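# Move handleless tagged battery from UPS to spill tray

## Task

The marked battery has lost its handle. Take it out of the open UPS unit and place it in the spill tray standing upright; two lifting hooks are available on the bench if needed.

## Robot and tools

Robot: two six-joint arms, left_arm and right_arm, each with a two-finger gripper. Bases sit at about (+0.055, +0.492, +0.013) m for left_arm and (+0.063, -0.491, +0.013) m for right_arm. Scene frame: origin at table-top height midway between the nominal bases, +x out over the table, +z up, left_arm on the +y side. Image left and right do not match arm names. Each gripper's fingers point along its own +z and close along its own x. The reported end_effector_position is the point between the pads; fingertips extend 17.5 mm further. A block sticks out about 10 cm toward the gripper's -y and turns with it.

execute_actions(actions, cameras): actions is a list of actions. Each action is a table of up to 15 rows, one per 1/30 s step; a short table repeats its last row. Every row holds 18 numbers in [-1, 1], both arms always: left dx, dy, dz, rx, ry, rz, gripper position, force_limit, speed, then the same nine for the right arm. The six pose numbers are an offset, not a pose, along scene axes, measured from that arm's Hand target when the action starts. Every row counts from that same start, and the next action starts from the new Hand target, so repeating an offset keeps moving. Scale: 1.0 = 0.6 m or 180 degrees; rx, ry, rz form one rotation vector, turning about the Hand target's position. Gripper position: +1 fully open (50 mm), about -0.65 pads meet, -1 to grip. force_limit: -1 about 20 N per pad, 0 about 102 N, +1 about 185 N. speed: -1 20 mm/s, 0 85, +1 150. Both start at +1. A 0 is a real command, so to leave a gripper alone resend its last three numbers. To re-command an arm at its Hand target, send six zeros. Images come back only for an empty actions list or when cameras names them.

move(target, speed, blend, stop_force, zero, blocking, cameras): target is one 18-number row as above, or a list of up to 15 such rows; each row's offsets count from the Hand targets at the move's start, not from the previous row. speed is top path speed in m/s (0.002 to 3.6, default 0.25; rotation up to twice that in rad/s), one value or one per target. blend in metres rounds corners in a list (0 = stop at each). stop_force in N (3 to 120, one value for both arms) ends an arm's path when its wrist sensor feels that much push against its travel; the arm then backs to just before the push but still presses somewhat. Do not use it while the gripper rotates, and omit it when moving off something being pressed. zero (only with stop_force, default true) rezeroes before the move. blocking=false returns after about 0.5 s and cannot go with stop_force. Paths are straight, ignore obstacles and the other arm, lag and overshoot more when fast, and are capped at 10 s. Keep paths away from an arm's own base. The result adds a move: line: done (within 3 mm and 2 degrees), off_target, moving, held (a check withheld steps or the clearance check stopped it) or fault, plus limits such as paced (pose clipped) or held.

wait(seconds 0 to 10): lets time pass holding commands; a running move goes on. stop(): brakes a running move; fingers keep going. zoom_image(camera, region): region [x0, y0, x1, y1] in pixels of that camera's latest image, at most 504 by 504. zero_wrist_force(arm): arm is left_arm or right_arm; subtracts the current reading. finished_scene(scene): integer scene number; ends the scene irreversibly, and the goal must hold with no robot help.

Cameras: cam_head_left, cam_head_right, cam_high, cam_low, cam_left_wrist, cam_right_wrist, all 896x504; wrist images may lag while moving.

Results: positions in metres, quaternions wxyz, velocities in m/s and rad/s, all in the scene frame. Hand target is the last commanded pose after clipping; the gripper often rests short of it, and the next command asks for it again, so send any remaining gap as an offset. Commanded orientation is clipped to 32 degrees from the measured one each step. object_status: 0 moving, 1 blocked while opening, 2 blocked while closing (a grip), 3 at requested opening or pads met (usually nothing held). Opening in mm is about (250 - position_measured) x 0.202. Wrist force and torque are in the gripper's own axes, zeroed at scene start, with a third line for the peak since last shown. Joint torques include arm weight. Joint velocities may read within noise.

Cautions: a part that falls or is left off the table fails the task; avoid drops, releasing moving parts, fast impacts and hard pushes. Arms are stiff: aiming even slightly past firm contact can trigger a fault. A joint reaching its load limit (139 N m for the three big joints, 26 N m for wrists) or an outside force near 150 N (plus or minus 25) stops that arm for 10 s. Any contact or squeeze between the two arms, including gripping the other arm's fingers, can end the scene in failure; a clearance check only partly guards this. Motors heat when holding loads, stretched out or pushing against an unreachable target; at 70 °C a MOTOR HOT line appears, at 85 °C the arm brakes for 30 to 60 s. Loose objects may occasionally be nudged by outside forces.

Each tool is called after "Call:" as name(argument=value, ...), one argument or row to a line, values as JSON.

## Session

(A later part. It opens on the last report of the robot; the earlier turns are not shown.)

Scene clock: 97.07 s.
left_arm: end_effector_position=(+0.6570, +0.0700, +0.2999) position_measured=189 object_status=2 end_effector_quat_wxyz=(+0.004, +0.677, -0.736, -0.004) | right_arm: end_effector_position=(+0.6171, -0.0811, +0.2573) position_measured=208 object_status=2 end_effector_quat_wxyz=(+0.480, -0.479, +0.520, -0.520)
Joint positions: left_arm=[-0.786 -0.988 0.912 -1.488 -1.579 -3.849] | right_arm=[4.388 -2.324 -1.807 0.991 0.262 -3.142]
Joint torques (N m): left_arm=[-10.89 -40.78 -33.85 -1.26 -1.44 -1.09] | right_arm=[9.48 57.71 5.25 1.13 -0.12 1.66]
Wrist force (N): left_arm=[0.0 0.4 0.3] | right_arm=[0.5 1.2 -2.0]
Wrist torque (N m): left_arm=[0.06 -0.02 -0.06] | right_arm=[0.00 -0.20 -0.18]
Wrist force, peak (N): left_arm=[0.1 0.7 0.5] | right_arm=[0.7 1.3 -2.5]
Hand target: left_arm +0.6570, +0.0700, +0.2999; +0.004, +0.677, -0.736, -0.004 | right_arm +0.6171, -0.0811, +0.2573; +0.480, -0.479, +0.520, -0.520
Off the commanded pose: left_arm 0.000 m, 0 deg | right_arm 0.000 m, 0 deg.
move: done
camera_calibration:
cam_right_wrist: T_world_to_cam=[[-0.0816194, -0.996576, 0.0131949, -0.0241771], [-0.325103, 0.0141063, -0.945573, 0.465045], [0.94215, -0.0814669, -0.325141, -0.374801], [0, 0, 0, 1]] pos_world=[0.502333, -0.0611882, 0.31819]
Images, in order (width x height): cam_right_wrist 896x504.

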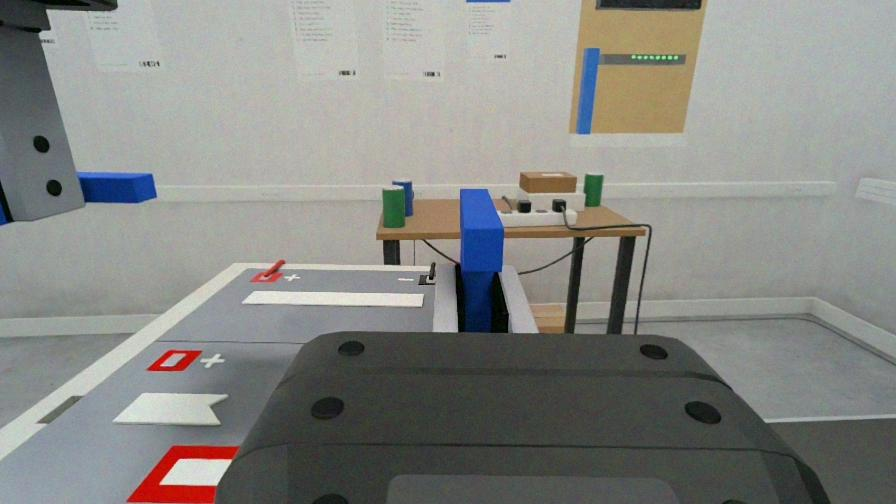

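Call:
move(
  target=[0, 0.1167, 0.1333, -0.4152, -0.3521, -0.3849, -1, 0.2, -0.3, 0.0103, -0.0005, 0.0328, 0, 0, 0, -1, 0.2, -0.8],
  speed=0.4,
)

Call:
move(
  target=[
    [0, 0, 0, 0, 0, 0, -1, 0.2, -0.3, 0.0003, -0.0058, 0, 0, 0, 0.0833, -1, 0.2, -0.8],
    [0, 0, 0, 0, 0, 0, -1, 0.2, -0.3, 0.0022, -0.0113, 0, 0, 0, 0.1667, -1, 0.2, -0.8],
    [0, 0, 0, 0, 0, 0, -1, 0.2, -0.3, 0.0053, -0.0163, 0, 0, 0, 0.25, -1, 0.2, -0.8],
    [0, 0, 0, 0, 0, 0, -1, 0.2, -0.3, 0.0097, -0.0202, 0, 0, 0, 0.3333, -1, 0.2, -0.8],
    [0, 0, 0, 0, 0, 0, -1, 0.2, -0.3, 0.0148, -0.0228, 0, 0, 0, 0.4167, -1, 0.2, -0.8],
    [0, 0, 0, 0, 0, 0, -1, 0.2, -0.3, 0.0205, -0.0242, 0, 0, 0, 0.5, -1, 0.2, -0.8],
  ],
  speed=0.2,
  stop_force=15,
  cameras=["all"],
)

Scene clock: 104.60 s.
left_arm: end_effector_position=(+0.6570, +0.1401, +0.3798) position_measured=189 object_status=2 end_effector_quat_wxyz=(-0.029, +0.030, +0.710, -0.703) | right_arm: end_effector_position=(+0.6232, -0.0814, +0.2770) position_measured=208 object_status=2 end_effector_quat_wxyz=(+0.480, -0.479, +0.520, -0.520)
Joint positions: left_arm=[-0.357 -0.848 1.415 -3.671 -2.863 -3.103] | right_arm=[4.376 -2.289 -1.798 0.946 0.274 -3.142]
Joint torques (N m): left_arm=[-12.77 -54.58 -13.4 -1.29 -2.44 -0.89] | right_arm=[-8.63 45.86 19.61 0.87 1.43 2.47]
Wrist force (N): left_arm=[0.5 1.0 -1.3] | right_arm=[0.4 1.2 -2.0]
Wrist torque (N m): left_arm=[-0.42 -0.42 -0.71] | right_arm=[-0.03 -0.19 -0.17]
Wrist force, peak (N): left_arm=[0.6 1.3 -1.6] | right_arm=[0.4 1.8 -2.4]
Hand target: left_arm +0.6570, +0.1400, +0.3798; -0.029, +0.030, +0.710, -0.703 | right_arm +0.6232, -0.0814, +0.2770; +0.480, -0.479, +0.520, -0.520
Off the commanded pose: left_arm 0.000 m, 0 deg | right_arm 0.000 m, 0 deg.
move: done

Scene clock: 110.17 s.
left_arm: end_effector_position=(+0.6570, +0.1400, +0.3798) position_measured=189 object_status=2 end_effector_quat_wxyz=(-0.029, +0.030, +0.710, -0.703) | right_arm: end_effector_position=(+0.6355, -0.0959, +0.2770) position_measured=253 object_status=3 end_effector_quat_wxyz=(+0.707, -0.706, +0.029, -0.028)
Joint positions: left_arm=[-0.357 -0.848 1.415 -3.671 -2.863 -3.103] | right_arm=[3.641 -2.353 -1.658 0.87 2.58 -3.14]
Joint torques (N m): left_arm=[-10.94 -58.22 -7.65 -2.6 -2.31 0.63] | right_arm=[13.68 60.94 26.49 0.31 2.13 -2.08]
Wrist force (N): left_arm=[0.2 1.0 -1.5] | right_arm=[-0.5 1.1 -4.2]
Wrist torque (N m): left_arm=[-0.42 -0.39 -0.70] | right_arm=[-0.07 -0.15 -0.15]
Wrist force, peak (N): left_arm=[0.2 1.6 -1.3] | right_arm=[-4.3 -4.7 -24.7]
Hand target: left_arm +0.6570, +0.1400, +0.3798; -0.029, +0.030, +0.710, -0.703 | right_arm +0.6355, -0.0959, +0.2770; +0.707, -0.706, +0.029, -0.028
Off the commanded pose: left_arm 0.000 m, 0 deg | right_arm 0.000 m, 0 deg.
move: done
camera_calibration:
cam_left_wrist: T_world_to_cam=[[-0.996803, 0.0750685, 0.0273709, 0.643208], [0.00169954, 0.362394, -0.932023, 0.317172], [-0.0798847, -0.928997, -0.361363, 0.453446], [0, 0, 0, 1]] pos_world=[0.676835, 0.258024, 0.441865]
cam_right_wrist: T_world_to_cam=[[0.996576, -0.0816194, 0.0131949, -0.635224], [-0.0141063, -0.325103, -0.945573, 0.259634], [0.0814669, 0.94215, -0.325141, 0.258057], [0, 0, 0, 1]] pos_world=[0.615688, -0.210567, 0.33779]

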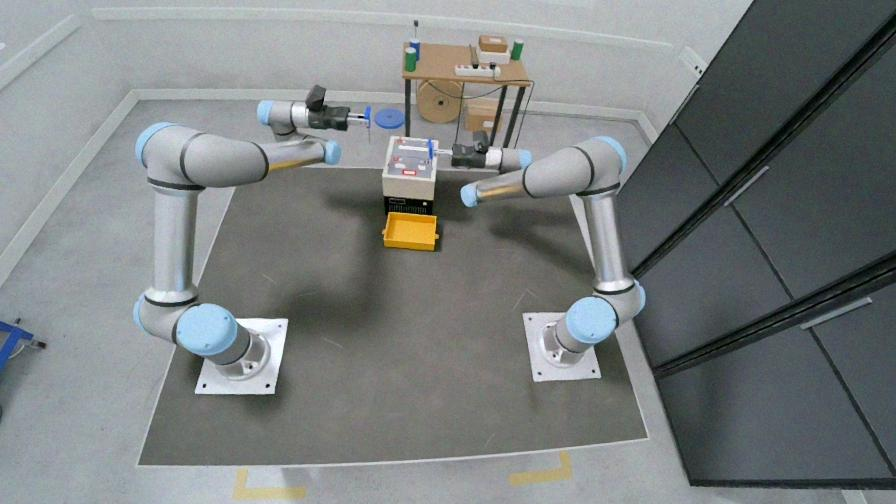

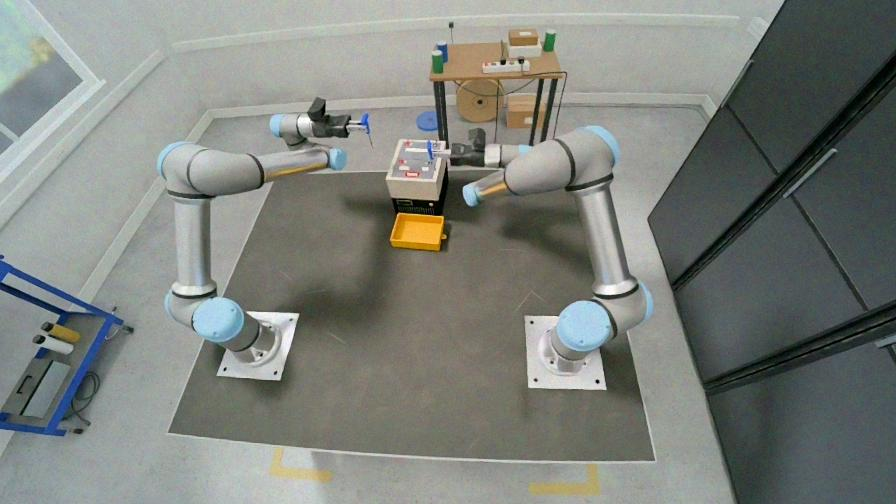

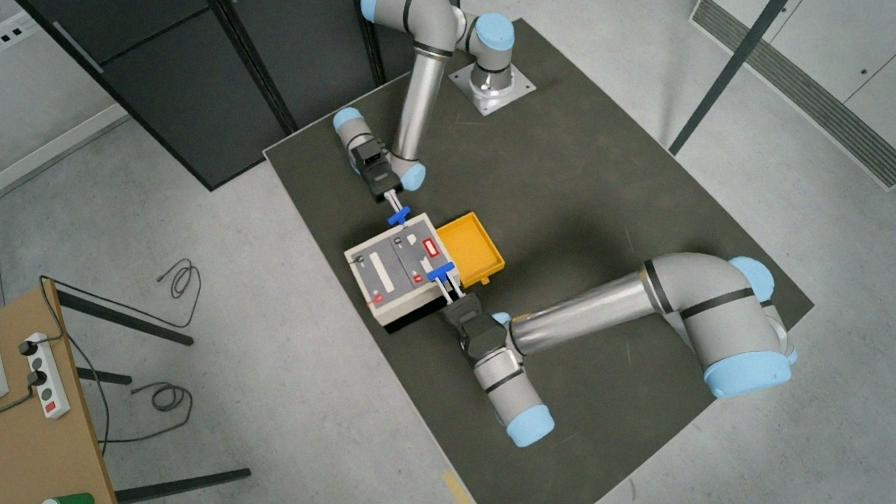

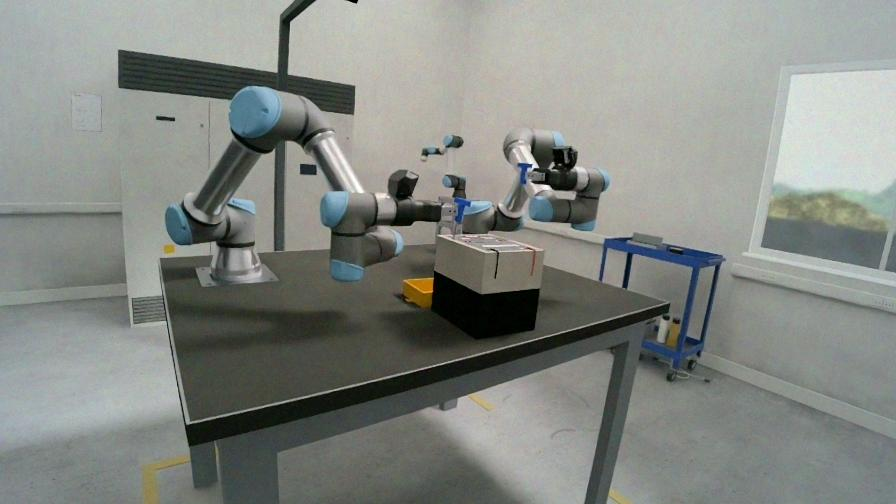

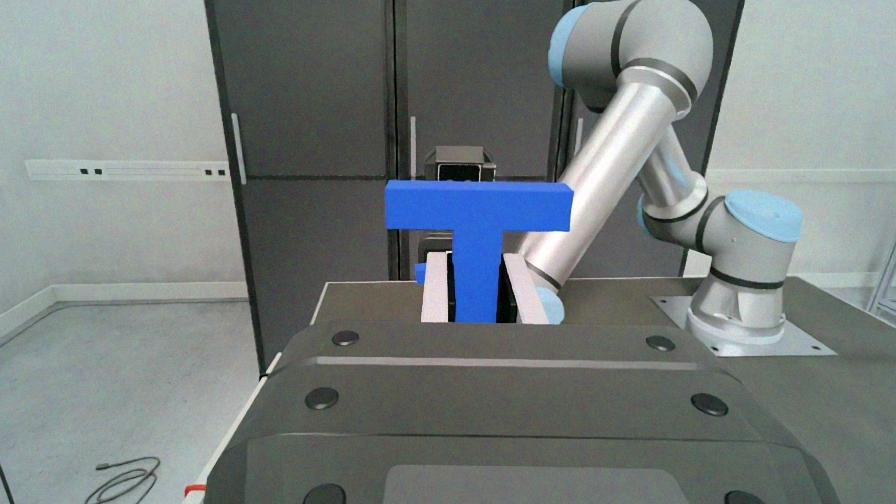

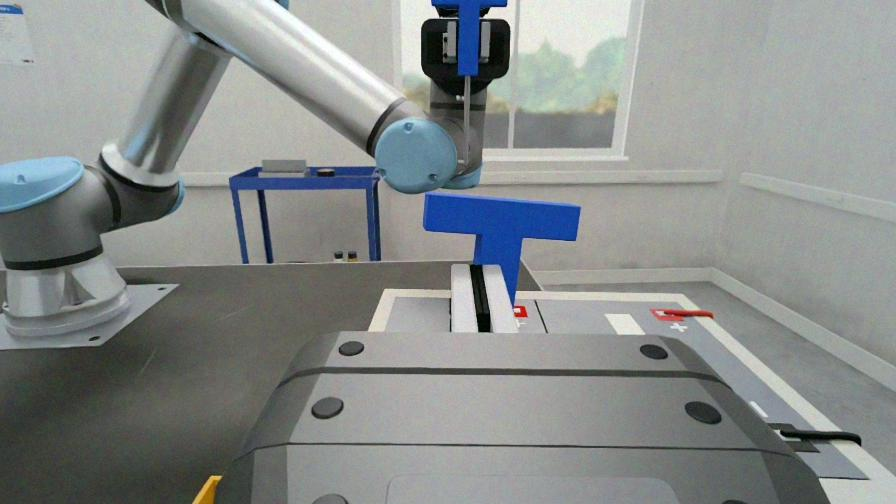

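Call:
zoom_image(
  camera="cam_right_wrist",
  region=[380, 160, 620, 340],
)

Call:
zoom_image(
  camera="cam_high",
  region=[340, 180, 480, 310],
)

Scaled by 2.100.

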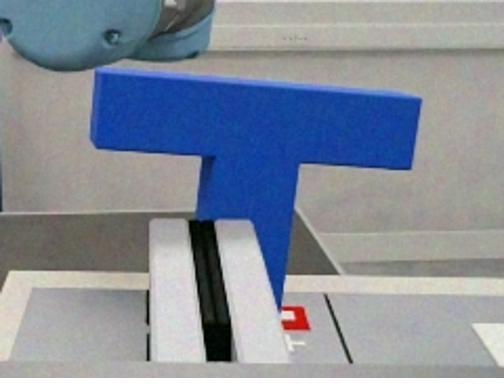

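Scaled by 3.600.

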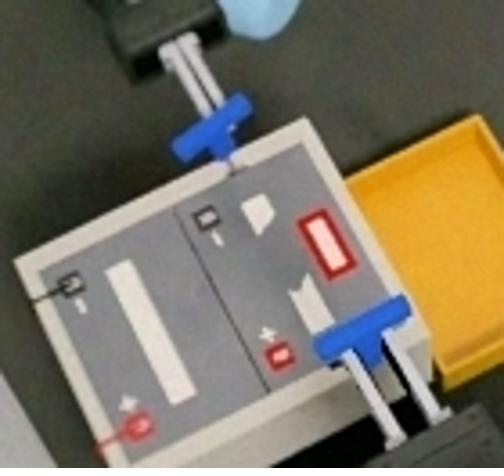

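Call:
move(
  target=[0, 0, 0, 0, 0, 0, -1, 0.2, -0.3, -0.0041, -0.05, 0, 0, 0, 0, -1, 0.2, -0.8],
  speed=0.05,
  cameras=["cam_right_wrist", "cam_high"],
)

Call:
zoom_image(
  camera="cam_right_wrist",
  region=[380, 160, 620, 340],
)

Call:
zoom_image(
  camera="cam_high",
  region=[340, 180, 480, 310],
)

Scene clock: 116.70 s.
left_arm: end_effector_position=(+0.6570, +0.1400, +0.3798) position_measured=189 object_status=2 end_effector_quat_wxyz=(-0.029, +0.030, +0.710, -0.703) | right_arm: end_effector_position=(+0.6330, -0.1262, +0.2770) position_measured=253 object_status=3 end_effector_quat_wxyz=(+0.707, -0.706, +0.029, -0.028) end_effector_velocity=(+0.001, +0.003, +0.000) end_effector_angular_velocity=(+0.000, +0.001, -0.002)
Joint positions: left_arm=[-0.357 -0.848 1.415 -3.671 -2.863 -3.103] | right_arm=[3.594 -2.339 -1.688 0.886 2.627 -3.14]
Joint velocities: left_arm=[within noise] | right_arm=[0.005 -0.001 0.003 -0.002 -0.008 0]
Joint torques (N m): left_arm=[-11.07 -58.6 -7.83 -2.72 -2.23 1.01] | right_arm=[12.68 48.16 25.19 0.21 -3.03 0.12]
Wrist force (N): left_arm=[0.4 1.0 -1.1] | right_arm=[0.1 0.4 -2.3]
Wrist torque (N m): left_arm=[-0.42 -0.42 -0.71] | right_arm=[-0.04 -0.15 -0.16]
Wrist force, peak (N): left_arm=[0.4 1.5 -1.5] | right_arm=[-0.5 1.1 -4.9]
Hand target: left_arm +0.6570, +0.1400, +0.3798; -0.029, +0.030, +0.710, -0.703 | right_arm +0.6331, -0.1259, +0.2770; +0.707, -0.706, +0.029, -0.028
Off the commanded pose: left_arm 0.000 m, 0 deg | right_arm 0.000 m, 0 deg.
move: done
camera_calibration:
cam_right_wrist: T_world_to_cam=[[0.996587, -0.0814606, 0.0133509, -0.635128], [-0.0139076, -0.325119, -0.945571, 0.249715], [0.0813674, 0.942158, -0.325142, 0.286912], [0, 0, 0, 1]] pos_world=[0.613088, -0.240867, 0.33789]
Images, in order (width x height): cam_high 896x504, cam_right_wrist 896x504.

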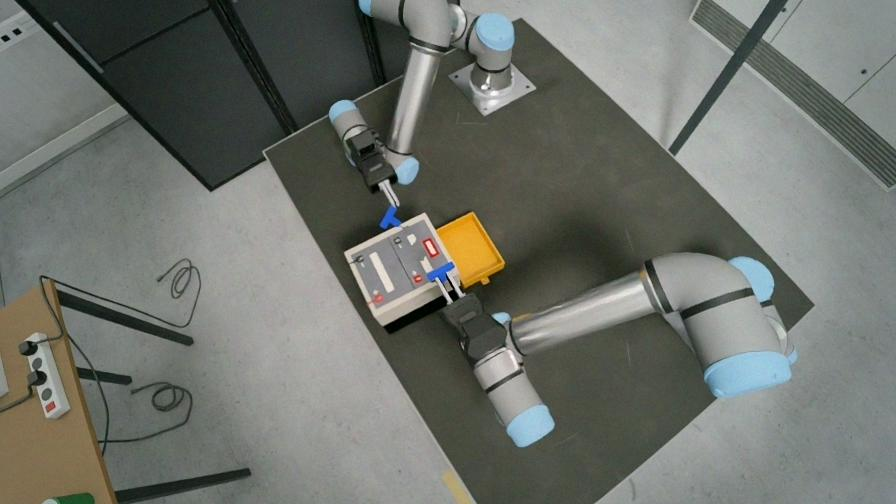

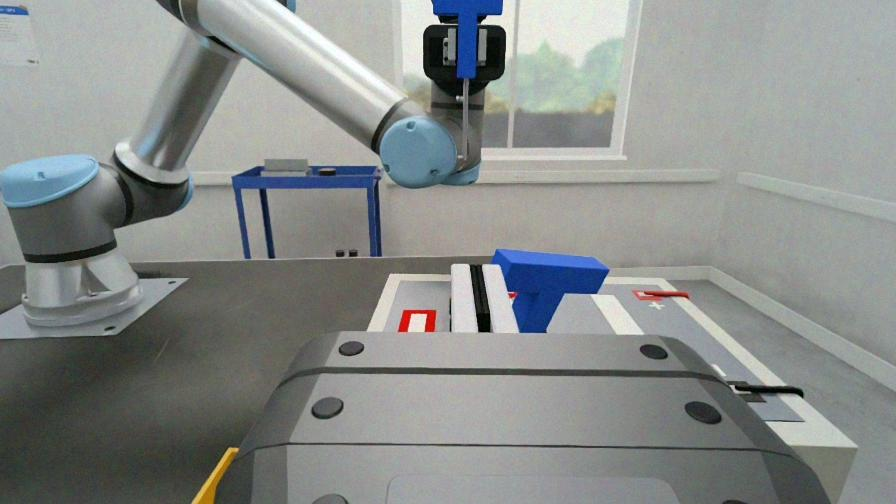

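Scaled by 2.100.

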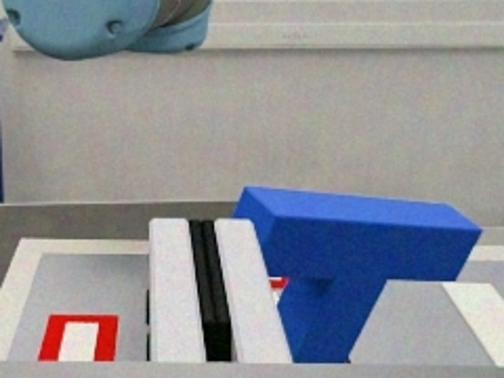

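Scaled by 3.600.

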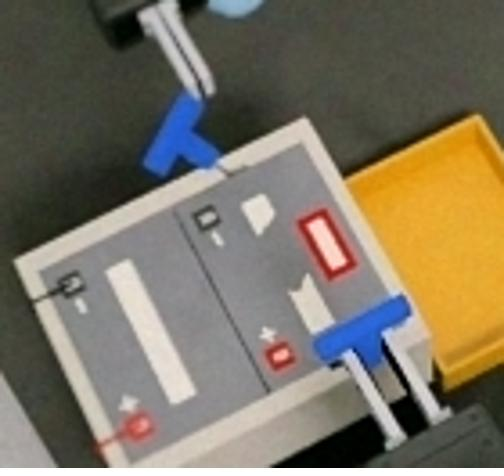

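Call:
move(
  target=[0, 0, 0, 0, 0, 0, -1, 0.2, -0.3, -0.01, -0.12, 0.05, 0, 0, 0, -1, 0.2, -0.8],
  speed=0.1,
  cameras=["cam_right_wrist", "cam_low", "cam_head_right"],
)

Call:
zoom_image(
  camera="cam_right_wrist",
  region=[380, 200, 680, 340],
)

Call:
zoom_image(
  camera="cam_low",
  region=[400, 180, 560, 300],
)

Call:
zoom_image(
  camera="cam_head_right",
  region=[360, 110, 480, 230],
)

Scene clock: 118.67 s.
left_arm: end_effector_position=(+0.6570, +0.1400, +0.3798) position_measured=189 object_status=2 end_effector_quat_wxyz=(-0.029, +0.030, +0.710, -0.703) | right_arm: end_effector_position=(+0.6271, -0.1980, +0.3069) position_measured=253 object_status=3 end_effector_quat_wxyz=(+0.707, -0.706, +0.029, -0.028)
Joint positions: left_arm=[-0.357 -0.848 1.415 -3.671 -2.863 -3.103] | right_arm=[3.473 -2.26 -1.736 0.855 2.748 -3.14]
Joint torques (N m): left_arm=[-10.96 -58.28 -7.57 -2.69 -2.22 0.98] | right_arm=[10.8 41.78 25.95 2.54 -3 -2.1]
Wrist force (N): left_arm=[0.5 1.2 -1.3] | right_arm=[0.7 0.5 -2.0]
Wrist torque (N m): left_arm=[-0.40 -0.43 -0.71] | right_arm=[-0.03 -0.23 -0.17]
Wrist force, peak (N): left_arm=[0.4 1.5 -1.3] | right_arm=[0.5 0.1 -3.9]
Hand target: left_arm +0.6570, +0.1400, +0.3798; -0.029, +0.030, +0.710, -0.703 | right_arm +0.6271, -0.1979, +0.3070; +0.707, -0.706, +0.029, -0.028
Off the commanded pose: left_arm 0.000 m, 0 deg | right_arm 0.000 m, 0 deg.
move: done
camera_calibration:
cam_right_wrist: T_world_to_cam=[[0.99657, -0.0817526, 0.012828, -0.635385], [-0.0145058, -0.325193, -0.945536, 0.25489], [0.0814716, 0.942107, -0.325264, 0.364726], [0, 0, 0, 1]] pos_world=[0.607188, -0.312667, 0.367791]
Images, in order (width x height): cam_head_right 896x504, cam_low 896x504, cam_right_wrist 896x504.

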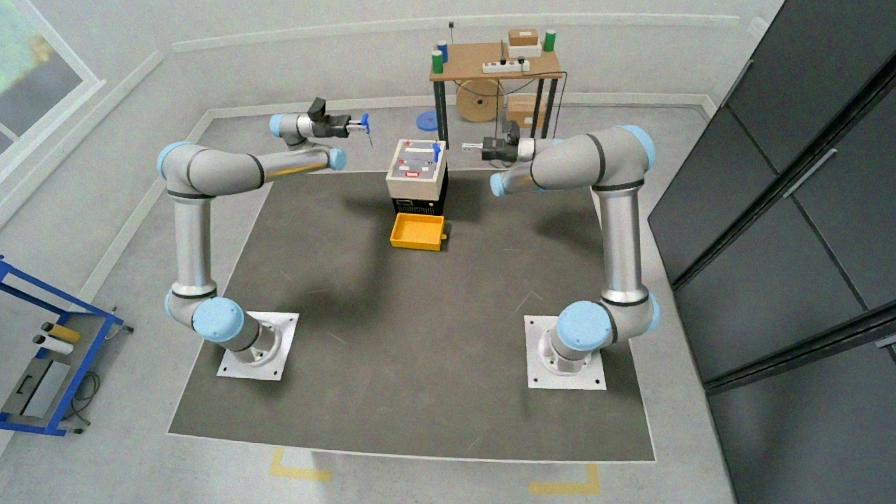

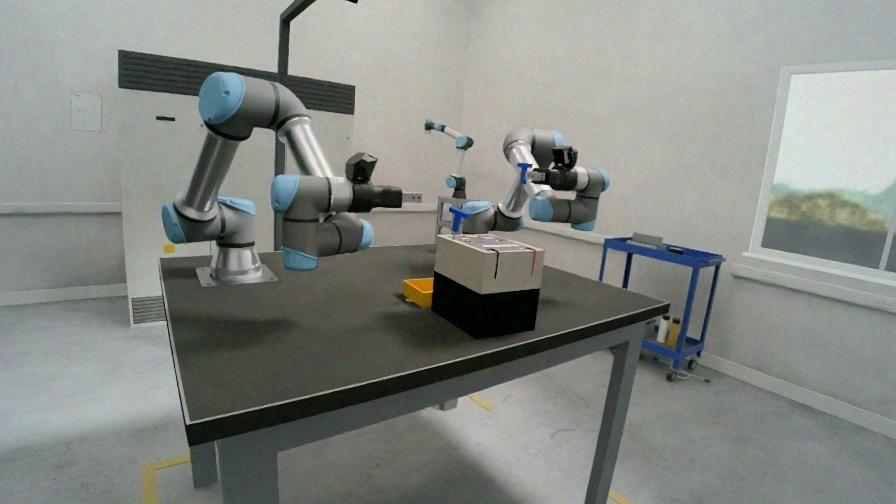

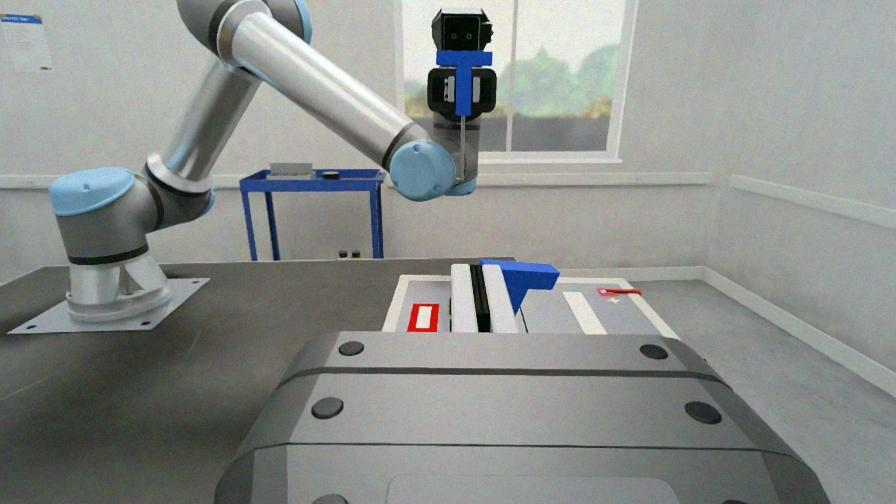

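Scaled by 1.680.

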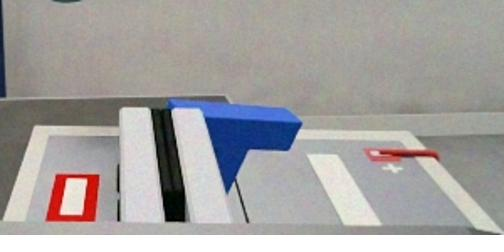

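Scaled by 3.150.

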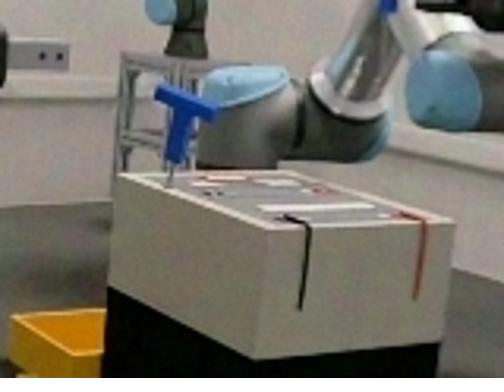

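Scaled by 4.200.

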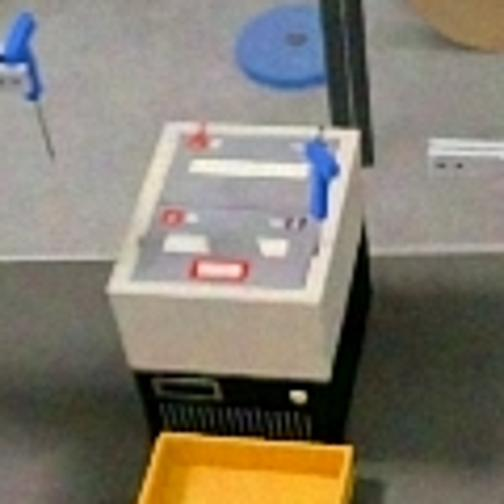

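Call:
wait(
  seconds=0.1,
  cameras=["cam_high"],
)

Call:
zoom_image(
  camera="cam_high",
  region=[360, 190, 440, 260],
)

Scene clock: 119.90 s.
left_arm: end_effector_position=(+0.6570, +0.1400, +0.3798) position_measured=189 object_status=2 end_effector_quat_wxyz=(-0.029, +0.030, +0.710, -0.703) | right_arm: end_effector_position=(+0.6271, -0.1979, +0.3070) position_measured=253 object_status=3 end_effector_quat_wxyz=(+0.707, -0.706, +0.029, -0.028)
Joint positions: left_arm=[-0.357 -0.848 1.415 -3.671 -2.863 -3.103] | right_arm=[3.473 -2.26 -1.736 0.855 2.748 -3.14]
Joint torques (N m): left_arm=[-10.82 -59.22 -7.68 -2.55 -2.18 0.97] | right_arm=[11.05 42.38 26.85 2.21 -0.08 -2.56]
Wrist force (N): left_arm=[0.7 1.0 -1.1] | right_arm=[0.1 0.7 -2.2]
Wrist torque (N m): left_arm=[-0.42 -0.47 -0.71] | right_arm=[-0.01 -0.14 -0.16]
Wrist force, peak (N): left_arm=[0.4 1.5 -1.4] | right_arm=[0.2 0.5 -2.8]
Hand target: left_arm +0.6570, +0.1400, +0.3798; -0.029, +0.030, +0.710, -0.703 | right_arm +0.6271, -0.1979, +0.3070; +0.707, -0.706, +0.029, -0.028
Tool commands: left_gripper/position=-1.0 left_gripper/force_limit=+0.2 left_gripper/speed=-0.3 right_gripper/position=-1.0 right_gripper/force_limit=+0.2 right_gripper/speed=-0.8
Off the commanded pose: left_arm 0.000 m, 0 deg | right_arm 0.000 m, 0 deg.
wait: 0.10 s; at rest from the start
Images, in order (width x height): cam_high 896x504.

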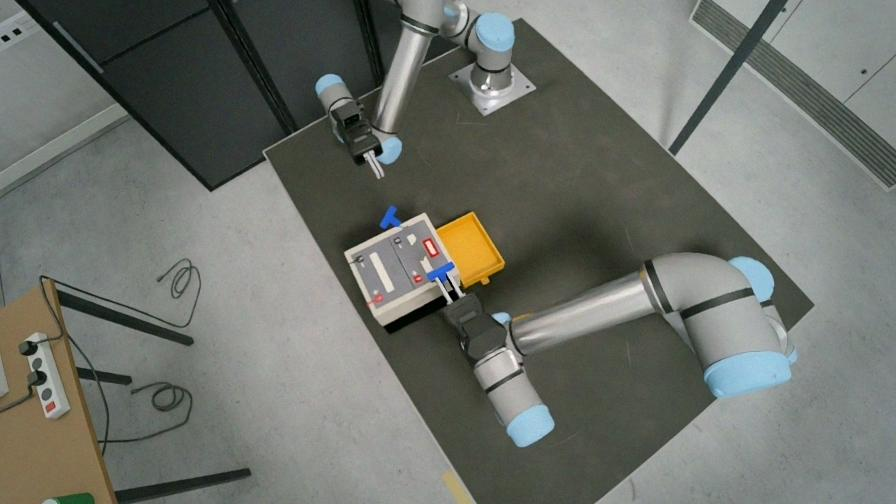

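Scaled by 6.300.

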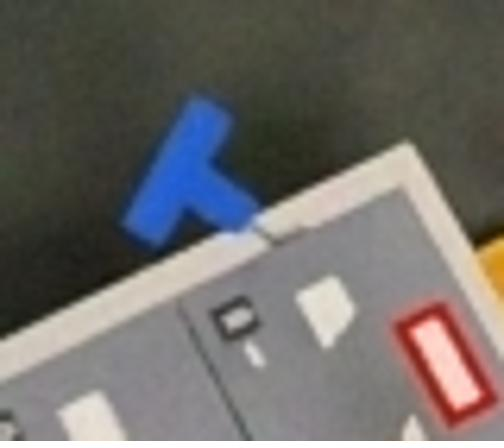

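Call:
move(
  target=[0, 0, 0, 0, 0, 0, -1, 0.2, -0.3, -0.0952, 0.0938, -0.0867, 0, 0, -0.2794, 0.8, 0.2, 0],
  speed=0.25,
  cameras=["cam_right_wrist"],
)

Call:
zoom_image(
  camera="cam_right_wrist",
  region=[340, 150, 620, 340],
)

Scene clock: 123.80 s.
left_arm: end_effector_position=(+0.6570, +0.1400, +0.3798) position_measured=189 object_status=2 end_effector_quat_wxyz=(-0.029, +0.030, +0.710, -0.703) | right_arm: end_effector_position=(+0.5700, -0.1417, +0.2549) position_measured=32 object_status=3 end_effector_quat_wxyz=(+0.628, -0.627, +0.327, -0.326) end_effector_velocity=(+0.001, -0.001, +0.000) end_effector_angular_velocity=(+0.000, -0.001, -0.006)
Joint positions: left_arm=[-0.357 -0.848 1.415 -3.671 -2.863 -3.103] | right_arm=[4.141 -2.138 -2.309 1.306 1.202 -3.141]
Joint velocities: left_arm=[within noise] | right_arm=[0.001 0 0 0 -0.006 -0.001]
Joint torques (N m): left_arm=[-11.09 -57.84 -6.9 -2.59 -2.04 0.9] | right_arm=[9.25 45.15 18.21 0.84 -2.94 -1.82]
Wrist force (N): left_arm=[0.1 1.3 -1.1] | right_arm=[0.4 -0.1 -2.5]
Wrist torque (N m): left_arm=[-0.38 -0.38 -0.70] | right_arm=[-0.10 -0.19 -0.15]
Wrist force, peak (N): left_arm=[0.2 1.4 -1.8] | right_arm=[-0.9 0.5 -2.8]
Hand target: left_arm +0.6570, +0.1400, +0.3798; -0.029, +0.030, +0.710, -0.703 | right_arm +0.5700, -0.1416, +0.2550; +0.628, -0.627, +0.327, -0.326
Off the commanded pose: left_arm 0.000 m, 0 deg | right_arm 0.000 m, 0 deg.
move: done
camera_calibration:
cam_right_wrist: T_world_to_cam=[[0.574038, -0.818722, 0.0132146, -0.436899], [-0.259167, -0.196973, -0.945534, 0.380812], [0.776732, 0.539347, -0.325256, -0.153893], [0, 0, 0, 1]] pos_world=[0.469024, -0.199687, 0.31579]
Images, in order (width x height): cam_right_wrist 896x504.

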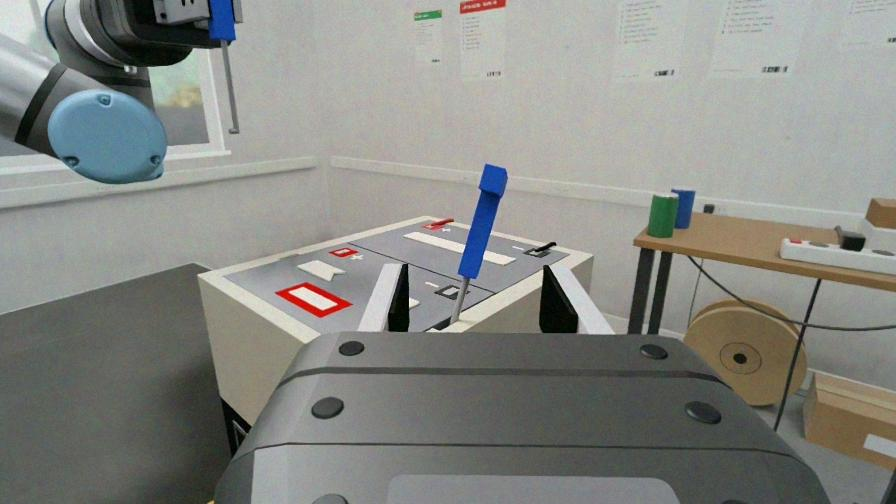

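Scaled by 1.800.

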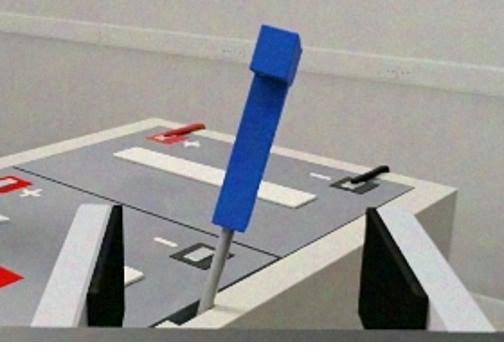

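Call:
move(
  target=[0, 0, 0, 0, 0, 0, -1, 0.2, -0.3, 0.0062, -0.0088, 0.004, 0.0610, 0.0427, 0, 0.8, 0.2, 0],
  speed=0.2,
  cameras=["cam_right_wrist"],
)

Call:
zoom_image(
  camera="cam_right_wrist",
  region=[340, 150, 620, 340],
)

Scene clock: 127.23 s.
left_arm: end_effector_position=(+0.6570, +0.1400, +0.3798) position_measured=189 object_status=2 end_effector_quat_wxyz=(-0.029, +0.030, +0.710, -0.703) | right_arm: end_effector_position=(+0.5737, -0.1470, +0.2574) position_measured=32 object_status=3 end_effector_quat_wxyz=(+0.661, -0.585, +0.397, -0.251)
Joint positions: left_arm=[-0.357 -0.848 1.415 -3.671 -2.863 -3.103] | right_arm=[4.123 -2.131 -2.309 1.299 1.22 -2.907]
Joint torques (N m): left_arm=[-10.73 -57.78 -7.74 -2.58 -2.04 0.91] | right_arm=[9.92 34.29 12.97 2.38 -3.11 0.59]
Wrist force (N): left_arm=[0.4 1.2 -1.1] | right_arm=[0.5 0.6 -1.3]
Wrist torque (N m): left_arm=[-0.40 -0.43 -0.70] | right_arm=[-0.02 -0.16 -0.08]
Wrist force, peak (N): left_arm=[0.5 1.5 -1.3] | right_arm=[0.3 0.3 -2.7]
Hand target: left_arm +0.6570, +0.1400, +0.3798; -0.029, +0.030, +0.710, -0.703 | right_arm +0.5737, -0.1469, +0.2574; +0.661, -0.585, +0.398, -0.251
Off the commanded pose: left_arm 0.000 m, 0 deg | right_arm 0.000 m, 0 deg.
move: done
camera_calibration:
cam_right_wrist: T_world_to_cam=[[0.560078, -0.799049, -0.218708, -0.372738], [-0.384878, -0.0171904, -0.922807, 0.475789], [0.733608, 0.601021, -0.317164, -0.121473], [0, 0, 0, 1]] pos_world=[0.480997, -0.216649, 0.319014]
Images, in order (width x height): cam_right_wrist 896x504.

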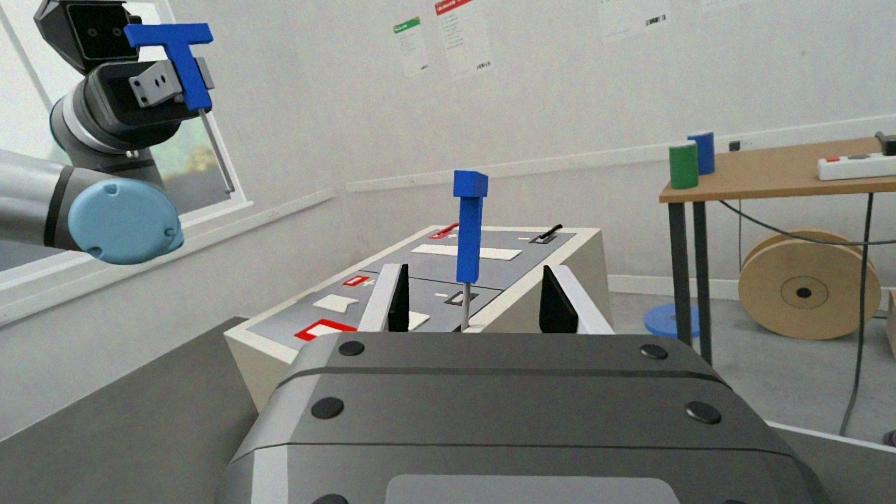

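Scaled by 1.800.

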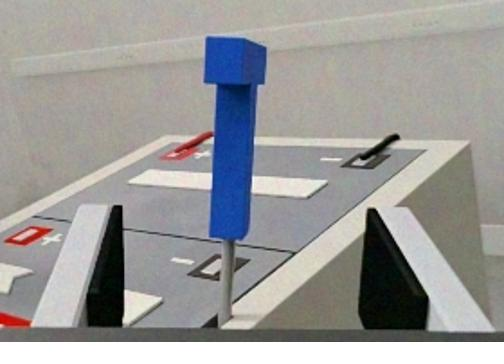

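Call:
move(
  target=[0, 0, 0, 0, 0, 0, -1, 0.2, -0.3, 0.1127, 0.0789, 0, 0, 0, 0, 0.8, 0.2, 0],
  speed=0.08,
)

Call:
move(
  target=[0, 0, 0, 0, 0, 0, -1, 0.2, -0.3, 0, 0, 0, 0, 0, 0, -1, 0.5, -0.8],
  cameras=["cam_right_wrist"],
)

Call:
zoom_image(
  camera="cam_right_wrist",
  region=[340, 150, 620, 340],
)

Scene clock: 129.50 s.
left_arm: end_effector_position=(+0.6570, +0.1400, +0.3798) position_measured=189 object_status=2 end_effector_quat_wxyz=(-0.029, +0.030, +0.710, -0.703) | right_arm: end_effector_position=(+0.6413, -0.0997, +0.2573) position_measured=32 object_status=3 end_effector_quat_wxyz=(+0.661, -0.585, +0.398, -0.251)
Joint positions: left_arm=[-0.357 -0.848 1.415 -3.671 -2.863 -3.103] | right_arm=[4.054 -2.218 -2.067 1.143 1.289 -2.907]
Joint torques (N m): left_arm=[-11.19 -58.64 -7.25 -2.76 -1.99 1.06] | right_arm=[11.23 51.17 9.29 3.12 -3.43 2.26]
Wrist force (N): left_arm=[0.4 1.1 -1.1] | right_arm=[0.3 0.3 -1.9]
Wrist torque (N m): left_arm=[-0.41 -0.42 -0.71] | right_arm=[-0.06 -0.12 -0.08]
Wrist force, peak (N): left_arm=[0.5 1.2 -1.6] | right_arm=[0.2 0.3 -3.1]
Hand target: left_arm +0.6570, +0.1400, +0.3798; -0.029, +0.030, +0.710, -0.703 | right_arm +0.6413, -0.0996, +0.2574; +0.661, -0.585, +0.398, -0.251
Off the commanded pose: left_arm 0.000 m, 0 deg | right_arm 0.000 m, 0 deg.
move: done

Scene clock: 130.83 s.
left_arm: end_effector_position=(+0.6570, +0.1400, +0.3798) position_measured=189 object_status=2 end_effector_quat_wxyz=(-0.029, +0.030, +0.710, -0.703) | right_arm: end_effector_position=(+0.6413, -0.0996, +0.2574) position_measured=214 object_status=2 end_effector_quat_wxyz=(+0.661, -0.585, +0.398, -0.251)
Joint positions: left_arm=[-0.357 -0.848 1.415 -3.671 -2.863 -3.103] | right_arm=[4.055 -2.218 -2.066 1.143 1.288 -2.907]
Joint torques (N m): left_arm=[-10.69 -57.95 -7.3 -2.57 -2.03 0.83] | right_arm=[9.4 50.41 22.04 1.17 -2.3 1.9]
Wrist force (N): left_arm=[0.2 1.0 -1.1] | right_arm=[-1.3 -1.2 -1.3]
Wrist torque (N m): left_arm=[-0.43 -0.38 -0.71] | right_arm=[-0.10 -0.13 0.07]
Wrist force, peak (N): left_arm=[0.6 1.3 -1.5] | right_arm=[-1.7 -1.2 -1.7]
Hand target: left_arm +0.6570, +0.1400, +0.3798; -0.029, +0.030, +0.710, -0.703 | right_arm +0.6413, -0.0996, +0.2574; +0.661, -0.585, +0.398, -0.251
Off the commanded pose: left_arm 0.000 m, 0 deg | right_arm 0.000 m, 0 deg.
move: done
camera_calibration:
cam_right_wrist: T_world_to_cam=[[0.560076, -0.799004, -0.21888, -0.372741], [-0.384966, -0.0170635, -0.922773, 0.502679], [0.733564, 0.601084, -0.317146, -0.199464], [0, 0, 0, 1]] pos_world=[0.548597, -0.169349, 0.319014]
Images, in order (width x height): cam_right_wrist 896x504.

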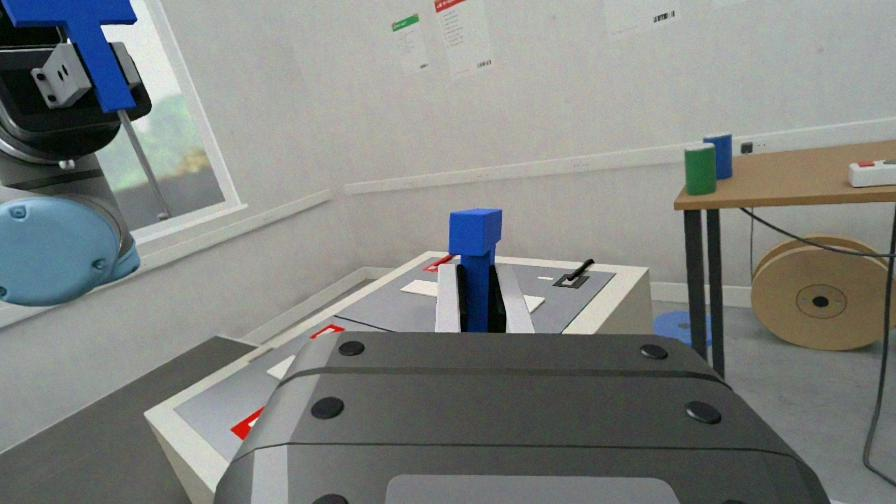

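Scaled by 1.800.

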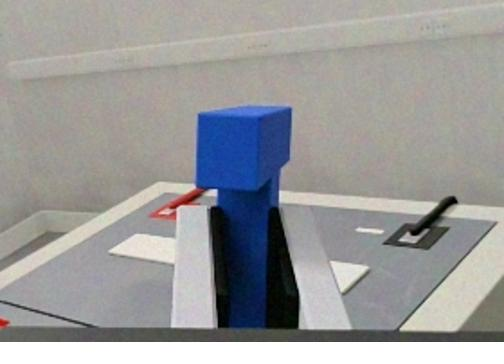

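Call:
move(
  target=[0, 0, 0, 0, 0, 0, -1, 0.2, -0.3, -0.0187, 0.0237, 0.0068, -0.0610, -0.0427, 0, -1, 0.5, -0.8],
  speed=0.06,
  stop_force=20,
  cameras=["cam_right_wrist", "cam_high"],
)

Call:
zoom_image(
  camera="cam_right_wrist",
  region=[340, 150, 620, 340],
)

Call:
zoom_image(
  camera="cam_high",
  region=[360, 190, 440, 260],
)

Scene clock: 135.13 s.
left_arm: end_effector_position=(+0.6570, +0.1400, +0.3798) position_measured=189 object_status=2 end_effector_quat_wxyz=(-0.029, +0.030, +0.710, -0.703) | right_arm: end_effector_position=(+0.6335, -0.0897, +0.2602) position_measured=214 object_status=2 end_effector_quat_wxyz=(+0.638, -0.616, +0.348, -0.305)
Joint positions: left_arm=[-0.357 -0.848 1.415 -3.671 -2.863 -3.103] | right_arm=[4.084 -2.21 -2.07 1.138 1.259 -3.072]
Joint torques (N m): left_arm=[-10.32 -57.63 -7.51 -2.68 -1.91 0.84] | right_arm=[-0.33 30.1 22.23 0.6 7.04 -1.88]
Wrist force (N): left_arm=[0.4 0.9 -1.2] | right_arm=[16.2 -8.1 -9.3]
Wrist torque (N m): left_arm=[-0.43 -0.42 -0.70] | right_arm=[-0.01 0.20 -0.08]
Wrist force, peak (N): left_arm=[0.2 1.7 -1.4] | right_arm=[22.6 -5.1 -10.1]
Hand target: left_arm +0.6570, +0.1400, +0.3798; -0.029, +0.030, +0.710, -0.703 | right_arm +0.6335, -0.0897, +0.2602; +0.638, -0.616, +0.348, -0.305 (not the last commanded pose)
Off the commanded pose: left_arm 0.000 m, 0 deg | right_arm 0.006 m, 4 deg.
move: contact (right_arm)
camera_calibration:
cam_right_wrist: T_world_to_cam=[[0.572764, -0.817887, -0.0547913, -0.412313], [-0.296208, -0.144182, -0.944178, 0.440323], [0.764331, 0.557021, -0.324848, -0.220226], [0, 0, 0, 1]] pos_world=[0.534911, -0.151068, 0.321612]
Images, in order (width x height): cam_high 896x504, cam_right_wrist 896x504.

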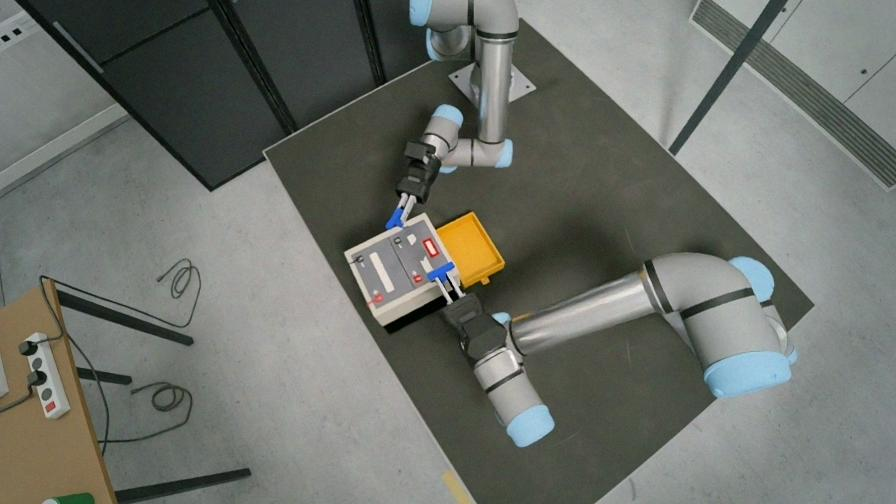

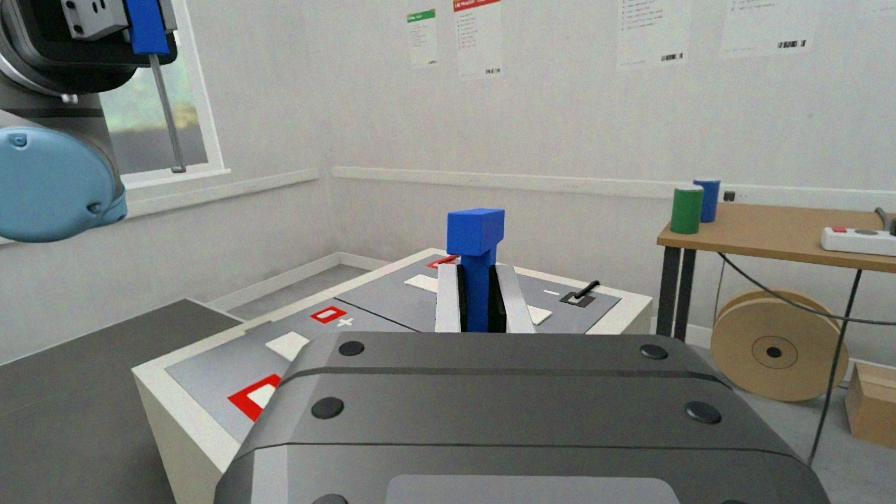

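Scaled by 1.800.

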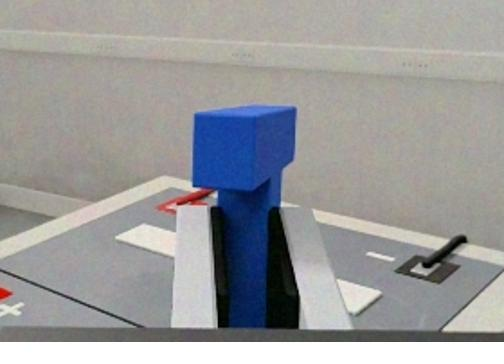

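Scaled by 6.300.

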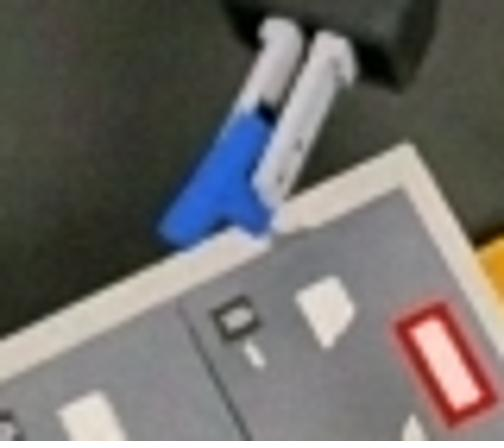

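Call:
move(
  target=[0, 0, 0, 0, 0, 0, -1, 0.2, -0.3, -0.004, 0.0035, 0.0015, -0.0177, -0.0124, 0, -1, 0.5, -0.8],
  speed=0.05,
  cameras=["cam_right_wrist"],
)

Scene clock: 137.37 s.
left_arm: end_effector_position=(+0.6570, +0.1400, +0.3798) position_measured=189 object_status=2 end_effector_quat_wxyz=(-0.029, +0.030, +0.710, -0.703) | right_arm: end_effector_position=(+0.6313, -0.0879, +0.2610) position_measured=214 object_status=2 end_effector_quat_wxyz=(+0.627, -0.627, +0.327, -0.326) end_effector_velocity=(+0.000, +0.000, +0.000) end_effector_angular_velocity=(+0.004, +0.004, +0.000)
Joint positions: left_arm=[-0.357 -0.848 1.415 -3.671 -2.863 -3.103] | right_arm=[4.092 -2.207 -2.072 1.137 1.25 -3.141]
Joint velocities: left_arm=[within noise] | right_arm=[0 0 0 -0.001 0 0.006]
Joint torques (N m): left_arm=[-10.36 -58.51 -7.76 -2.55 -1.89 0.99] | right_arm=[46.53 60.34 24.11 2.86 15.11 1.76]
Wrist force (N): left_arm=[0.5 1.1 -1.3] | right_arm=[56.1 19.6 -19.4]
Wrist torque (N m): left_arm=[-0.42 -0.44 -0.71] | right_arm=[0.17 1.16 0.48]
Wrist force, peak (N): left_arm=[0.3 1.2 -1.7] | right_arm=[56.1 19.6 -19.4]
Hand target: left_arm +0.6570, +0.1400, +0.3798; -0.029, +0.030, +0.710, -0.703 | right_arm +0.6311, -0.0876, +0.2611; +0.628, -0.627, +0.327, -0.326
Off the commanded pose: left_arm 0.000 m, 0 deg | right_arm 0.000 m, 0 deg.
move: done
camera_calibration:
cam_right_wrist: T_world_to_cam=[[0.572709, -0.81965, 0.0133583, -0.427378], [-0.259558, -0.196768, -0.945469, 0.413295], [0.777582, 0.538012, -0.325437, -0.229159], [0, 0, 0, 1]] pos_world=[0.530227, -0.145687, 0.32189]
Images, in order (width x height): cam_right_wrist 896x504.

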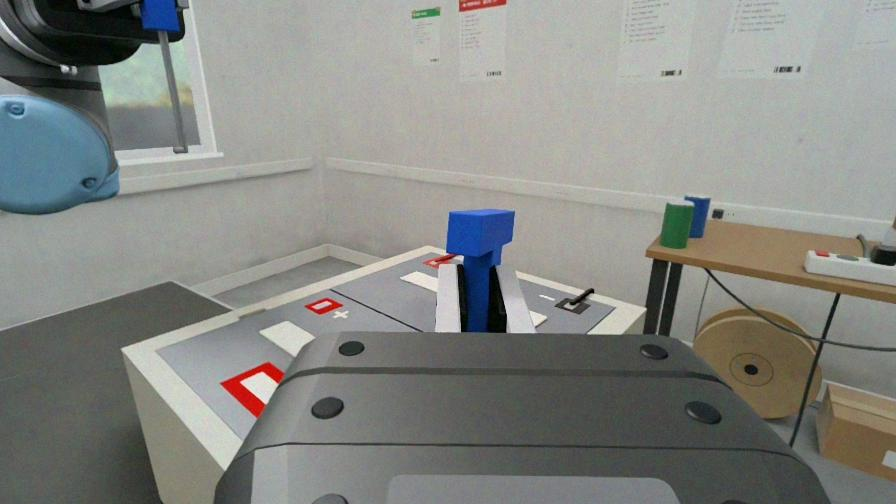

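Call:
move(
  target=[0, 0, 0, 0, 0, 0, -1, 0.2, -0.3, -0.001, -0.0067, -0.004, 0, 0, 0, -1, 0.5, -0.8],
  speed=0.05,
)

Scene clock: 138.63 s.
left_arm: end_effector_position=(+0.6570, +0.1400, +0.3798) position_measured=189 object_status=2 end_effector_quat_wxyz=(-0.029, +0.030, +0.710, -0.703) | right_arm: end_effector_position=(+0.6304, -0.0916, +0.2590) position_measured=214 object_status=2 end_effector_quat_wxyz=(+0.628, -0.627, +0.327, -0.326)
Joint positions: left_arm=[-0.357 -0.848 1.415 -3.671 -2.863 -3.103] | right_arm=[4.087 -2.209 -2.08 1.148 1.256 -3.14]
Joint torques (N m): left_arm=[-10.62 -58.55 -8.48 -2.68 -1.79 1] | right_arm=[-20.61 -1.57 -18.71 -12.87 -3.95 0.81]
Wrist force (N): left_arm=[0.3 1.2 -1.4] | right_arm=[-11.5 -56.2 5.4]
Wrist torque (N m): left_arm=[-0.38 -0.39 -0.70] | right_arm=[0.41 -0.10 1.03]
Wrist force, peak (N): left_arm=[0.1 1.4 -1.4] | right_arm=[56.4 20.1 -19.2]
Hand target: left_arm +0.6570, +0.1400, +0.3798; -0.029, +0.030, +0.710, -0.703 | right_arm +0.6305, -0.0917, +0.2587; +0.628, -0.627, +0.327, -0.326
Off the commanded pose: left_arm 0.000 m, 0 deg | right_arm 0.000 m, 0 deg.
move: done

Call:
move(
  target=[0, 0, 0, 0, 0, 0, -1, 0.2, -0.3, 0, 0.0008, 0.006, 0, 0, 0, -1, 0.5, -0.8],
  speed=0.05,
)

Scene clock: 140.23 s.
left_arm: end_effector_position=(+0.6570, +0.1400, +0.3798) position_measured=189 object_status=2 end_effector_quat_wxyz=(-0.029, +0.030, +0.710, -0.703) | right_arm: end_effector_position=(+0.6305, -0.0912, +0.2621) position_measured=214 object_status=2 end_effector_quat_wxyz=(+0.627, -0.627, +0.327, -0.326)
Joint positions: left_arm=[-0.357 -0.848 1.415 -3.671 -2.863 -3.103] | right_arm=[4.088 -2.201 -2.08 1.139 1.255 -3.14]
Joint torques (N m): left_arm=[-10.28 -58.19 -7.35 -2.56 -1.75 0.98] | right_arm=[4.58 50.89 22.43 4.27 -5.57 -2.49]
Wrist force (N): left_arm=[0.8 1.1 -1.4] | right_arm=[-9.9 5.4 2.3]
Wrist torque (N m): left_arm=[-0.40 -0.48 -0.70] | right_arm=[0.44 -0.20 0.70]
Wrist force, peak (N): left_arm=[0.8 1.1 -1.4] | right_arm=[-10.9 -62.6 5.5]
Hand target: left_arm +0.6570, +0.1400, +0.3798; -0.029, +0.030, +0.710, -0.703 | right_arm +0.6305, -0.0912, +0.2623; +0.628, -0.627, +0.327, -0.326
Off the commanded pose: left_arm 0.000 m, 0 deg | right_arm 0.000 m, 0 deg.
move: done


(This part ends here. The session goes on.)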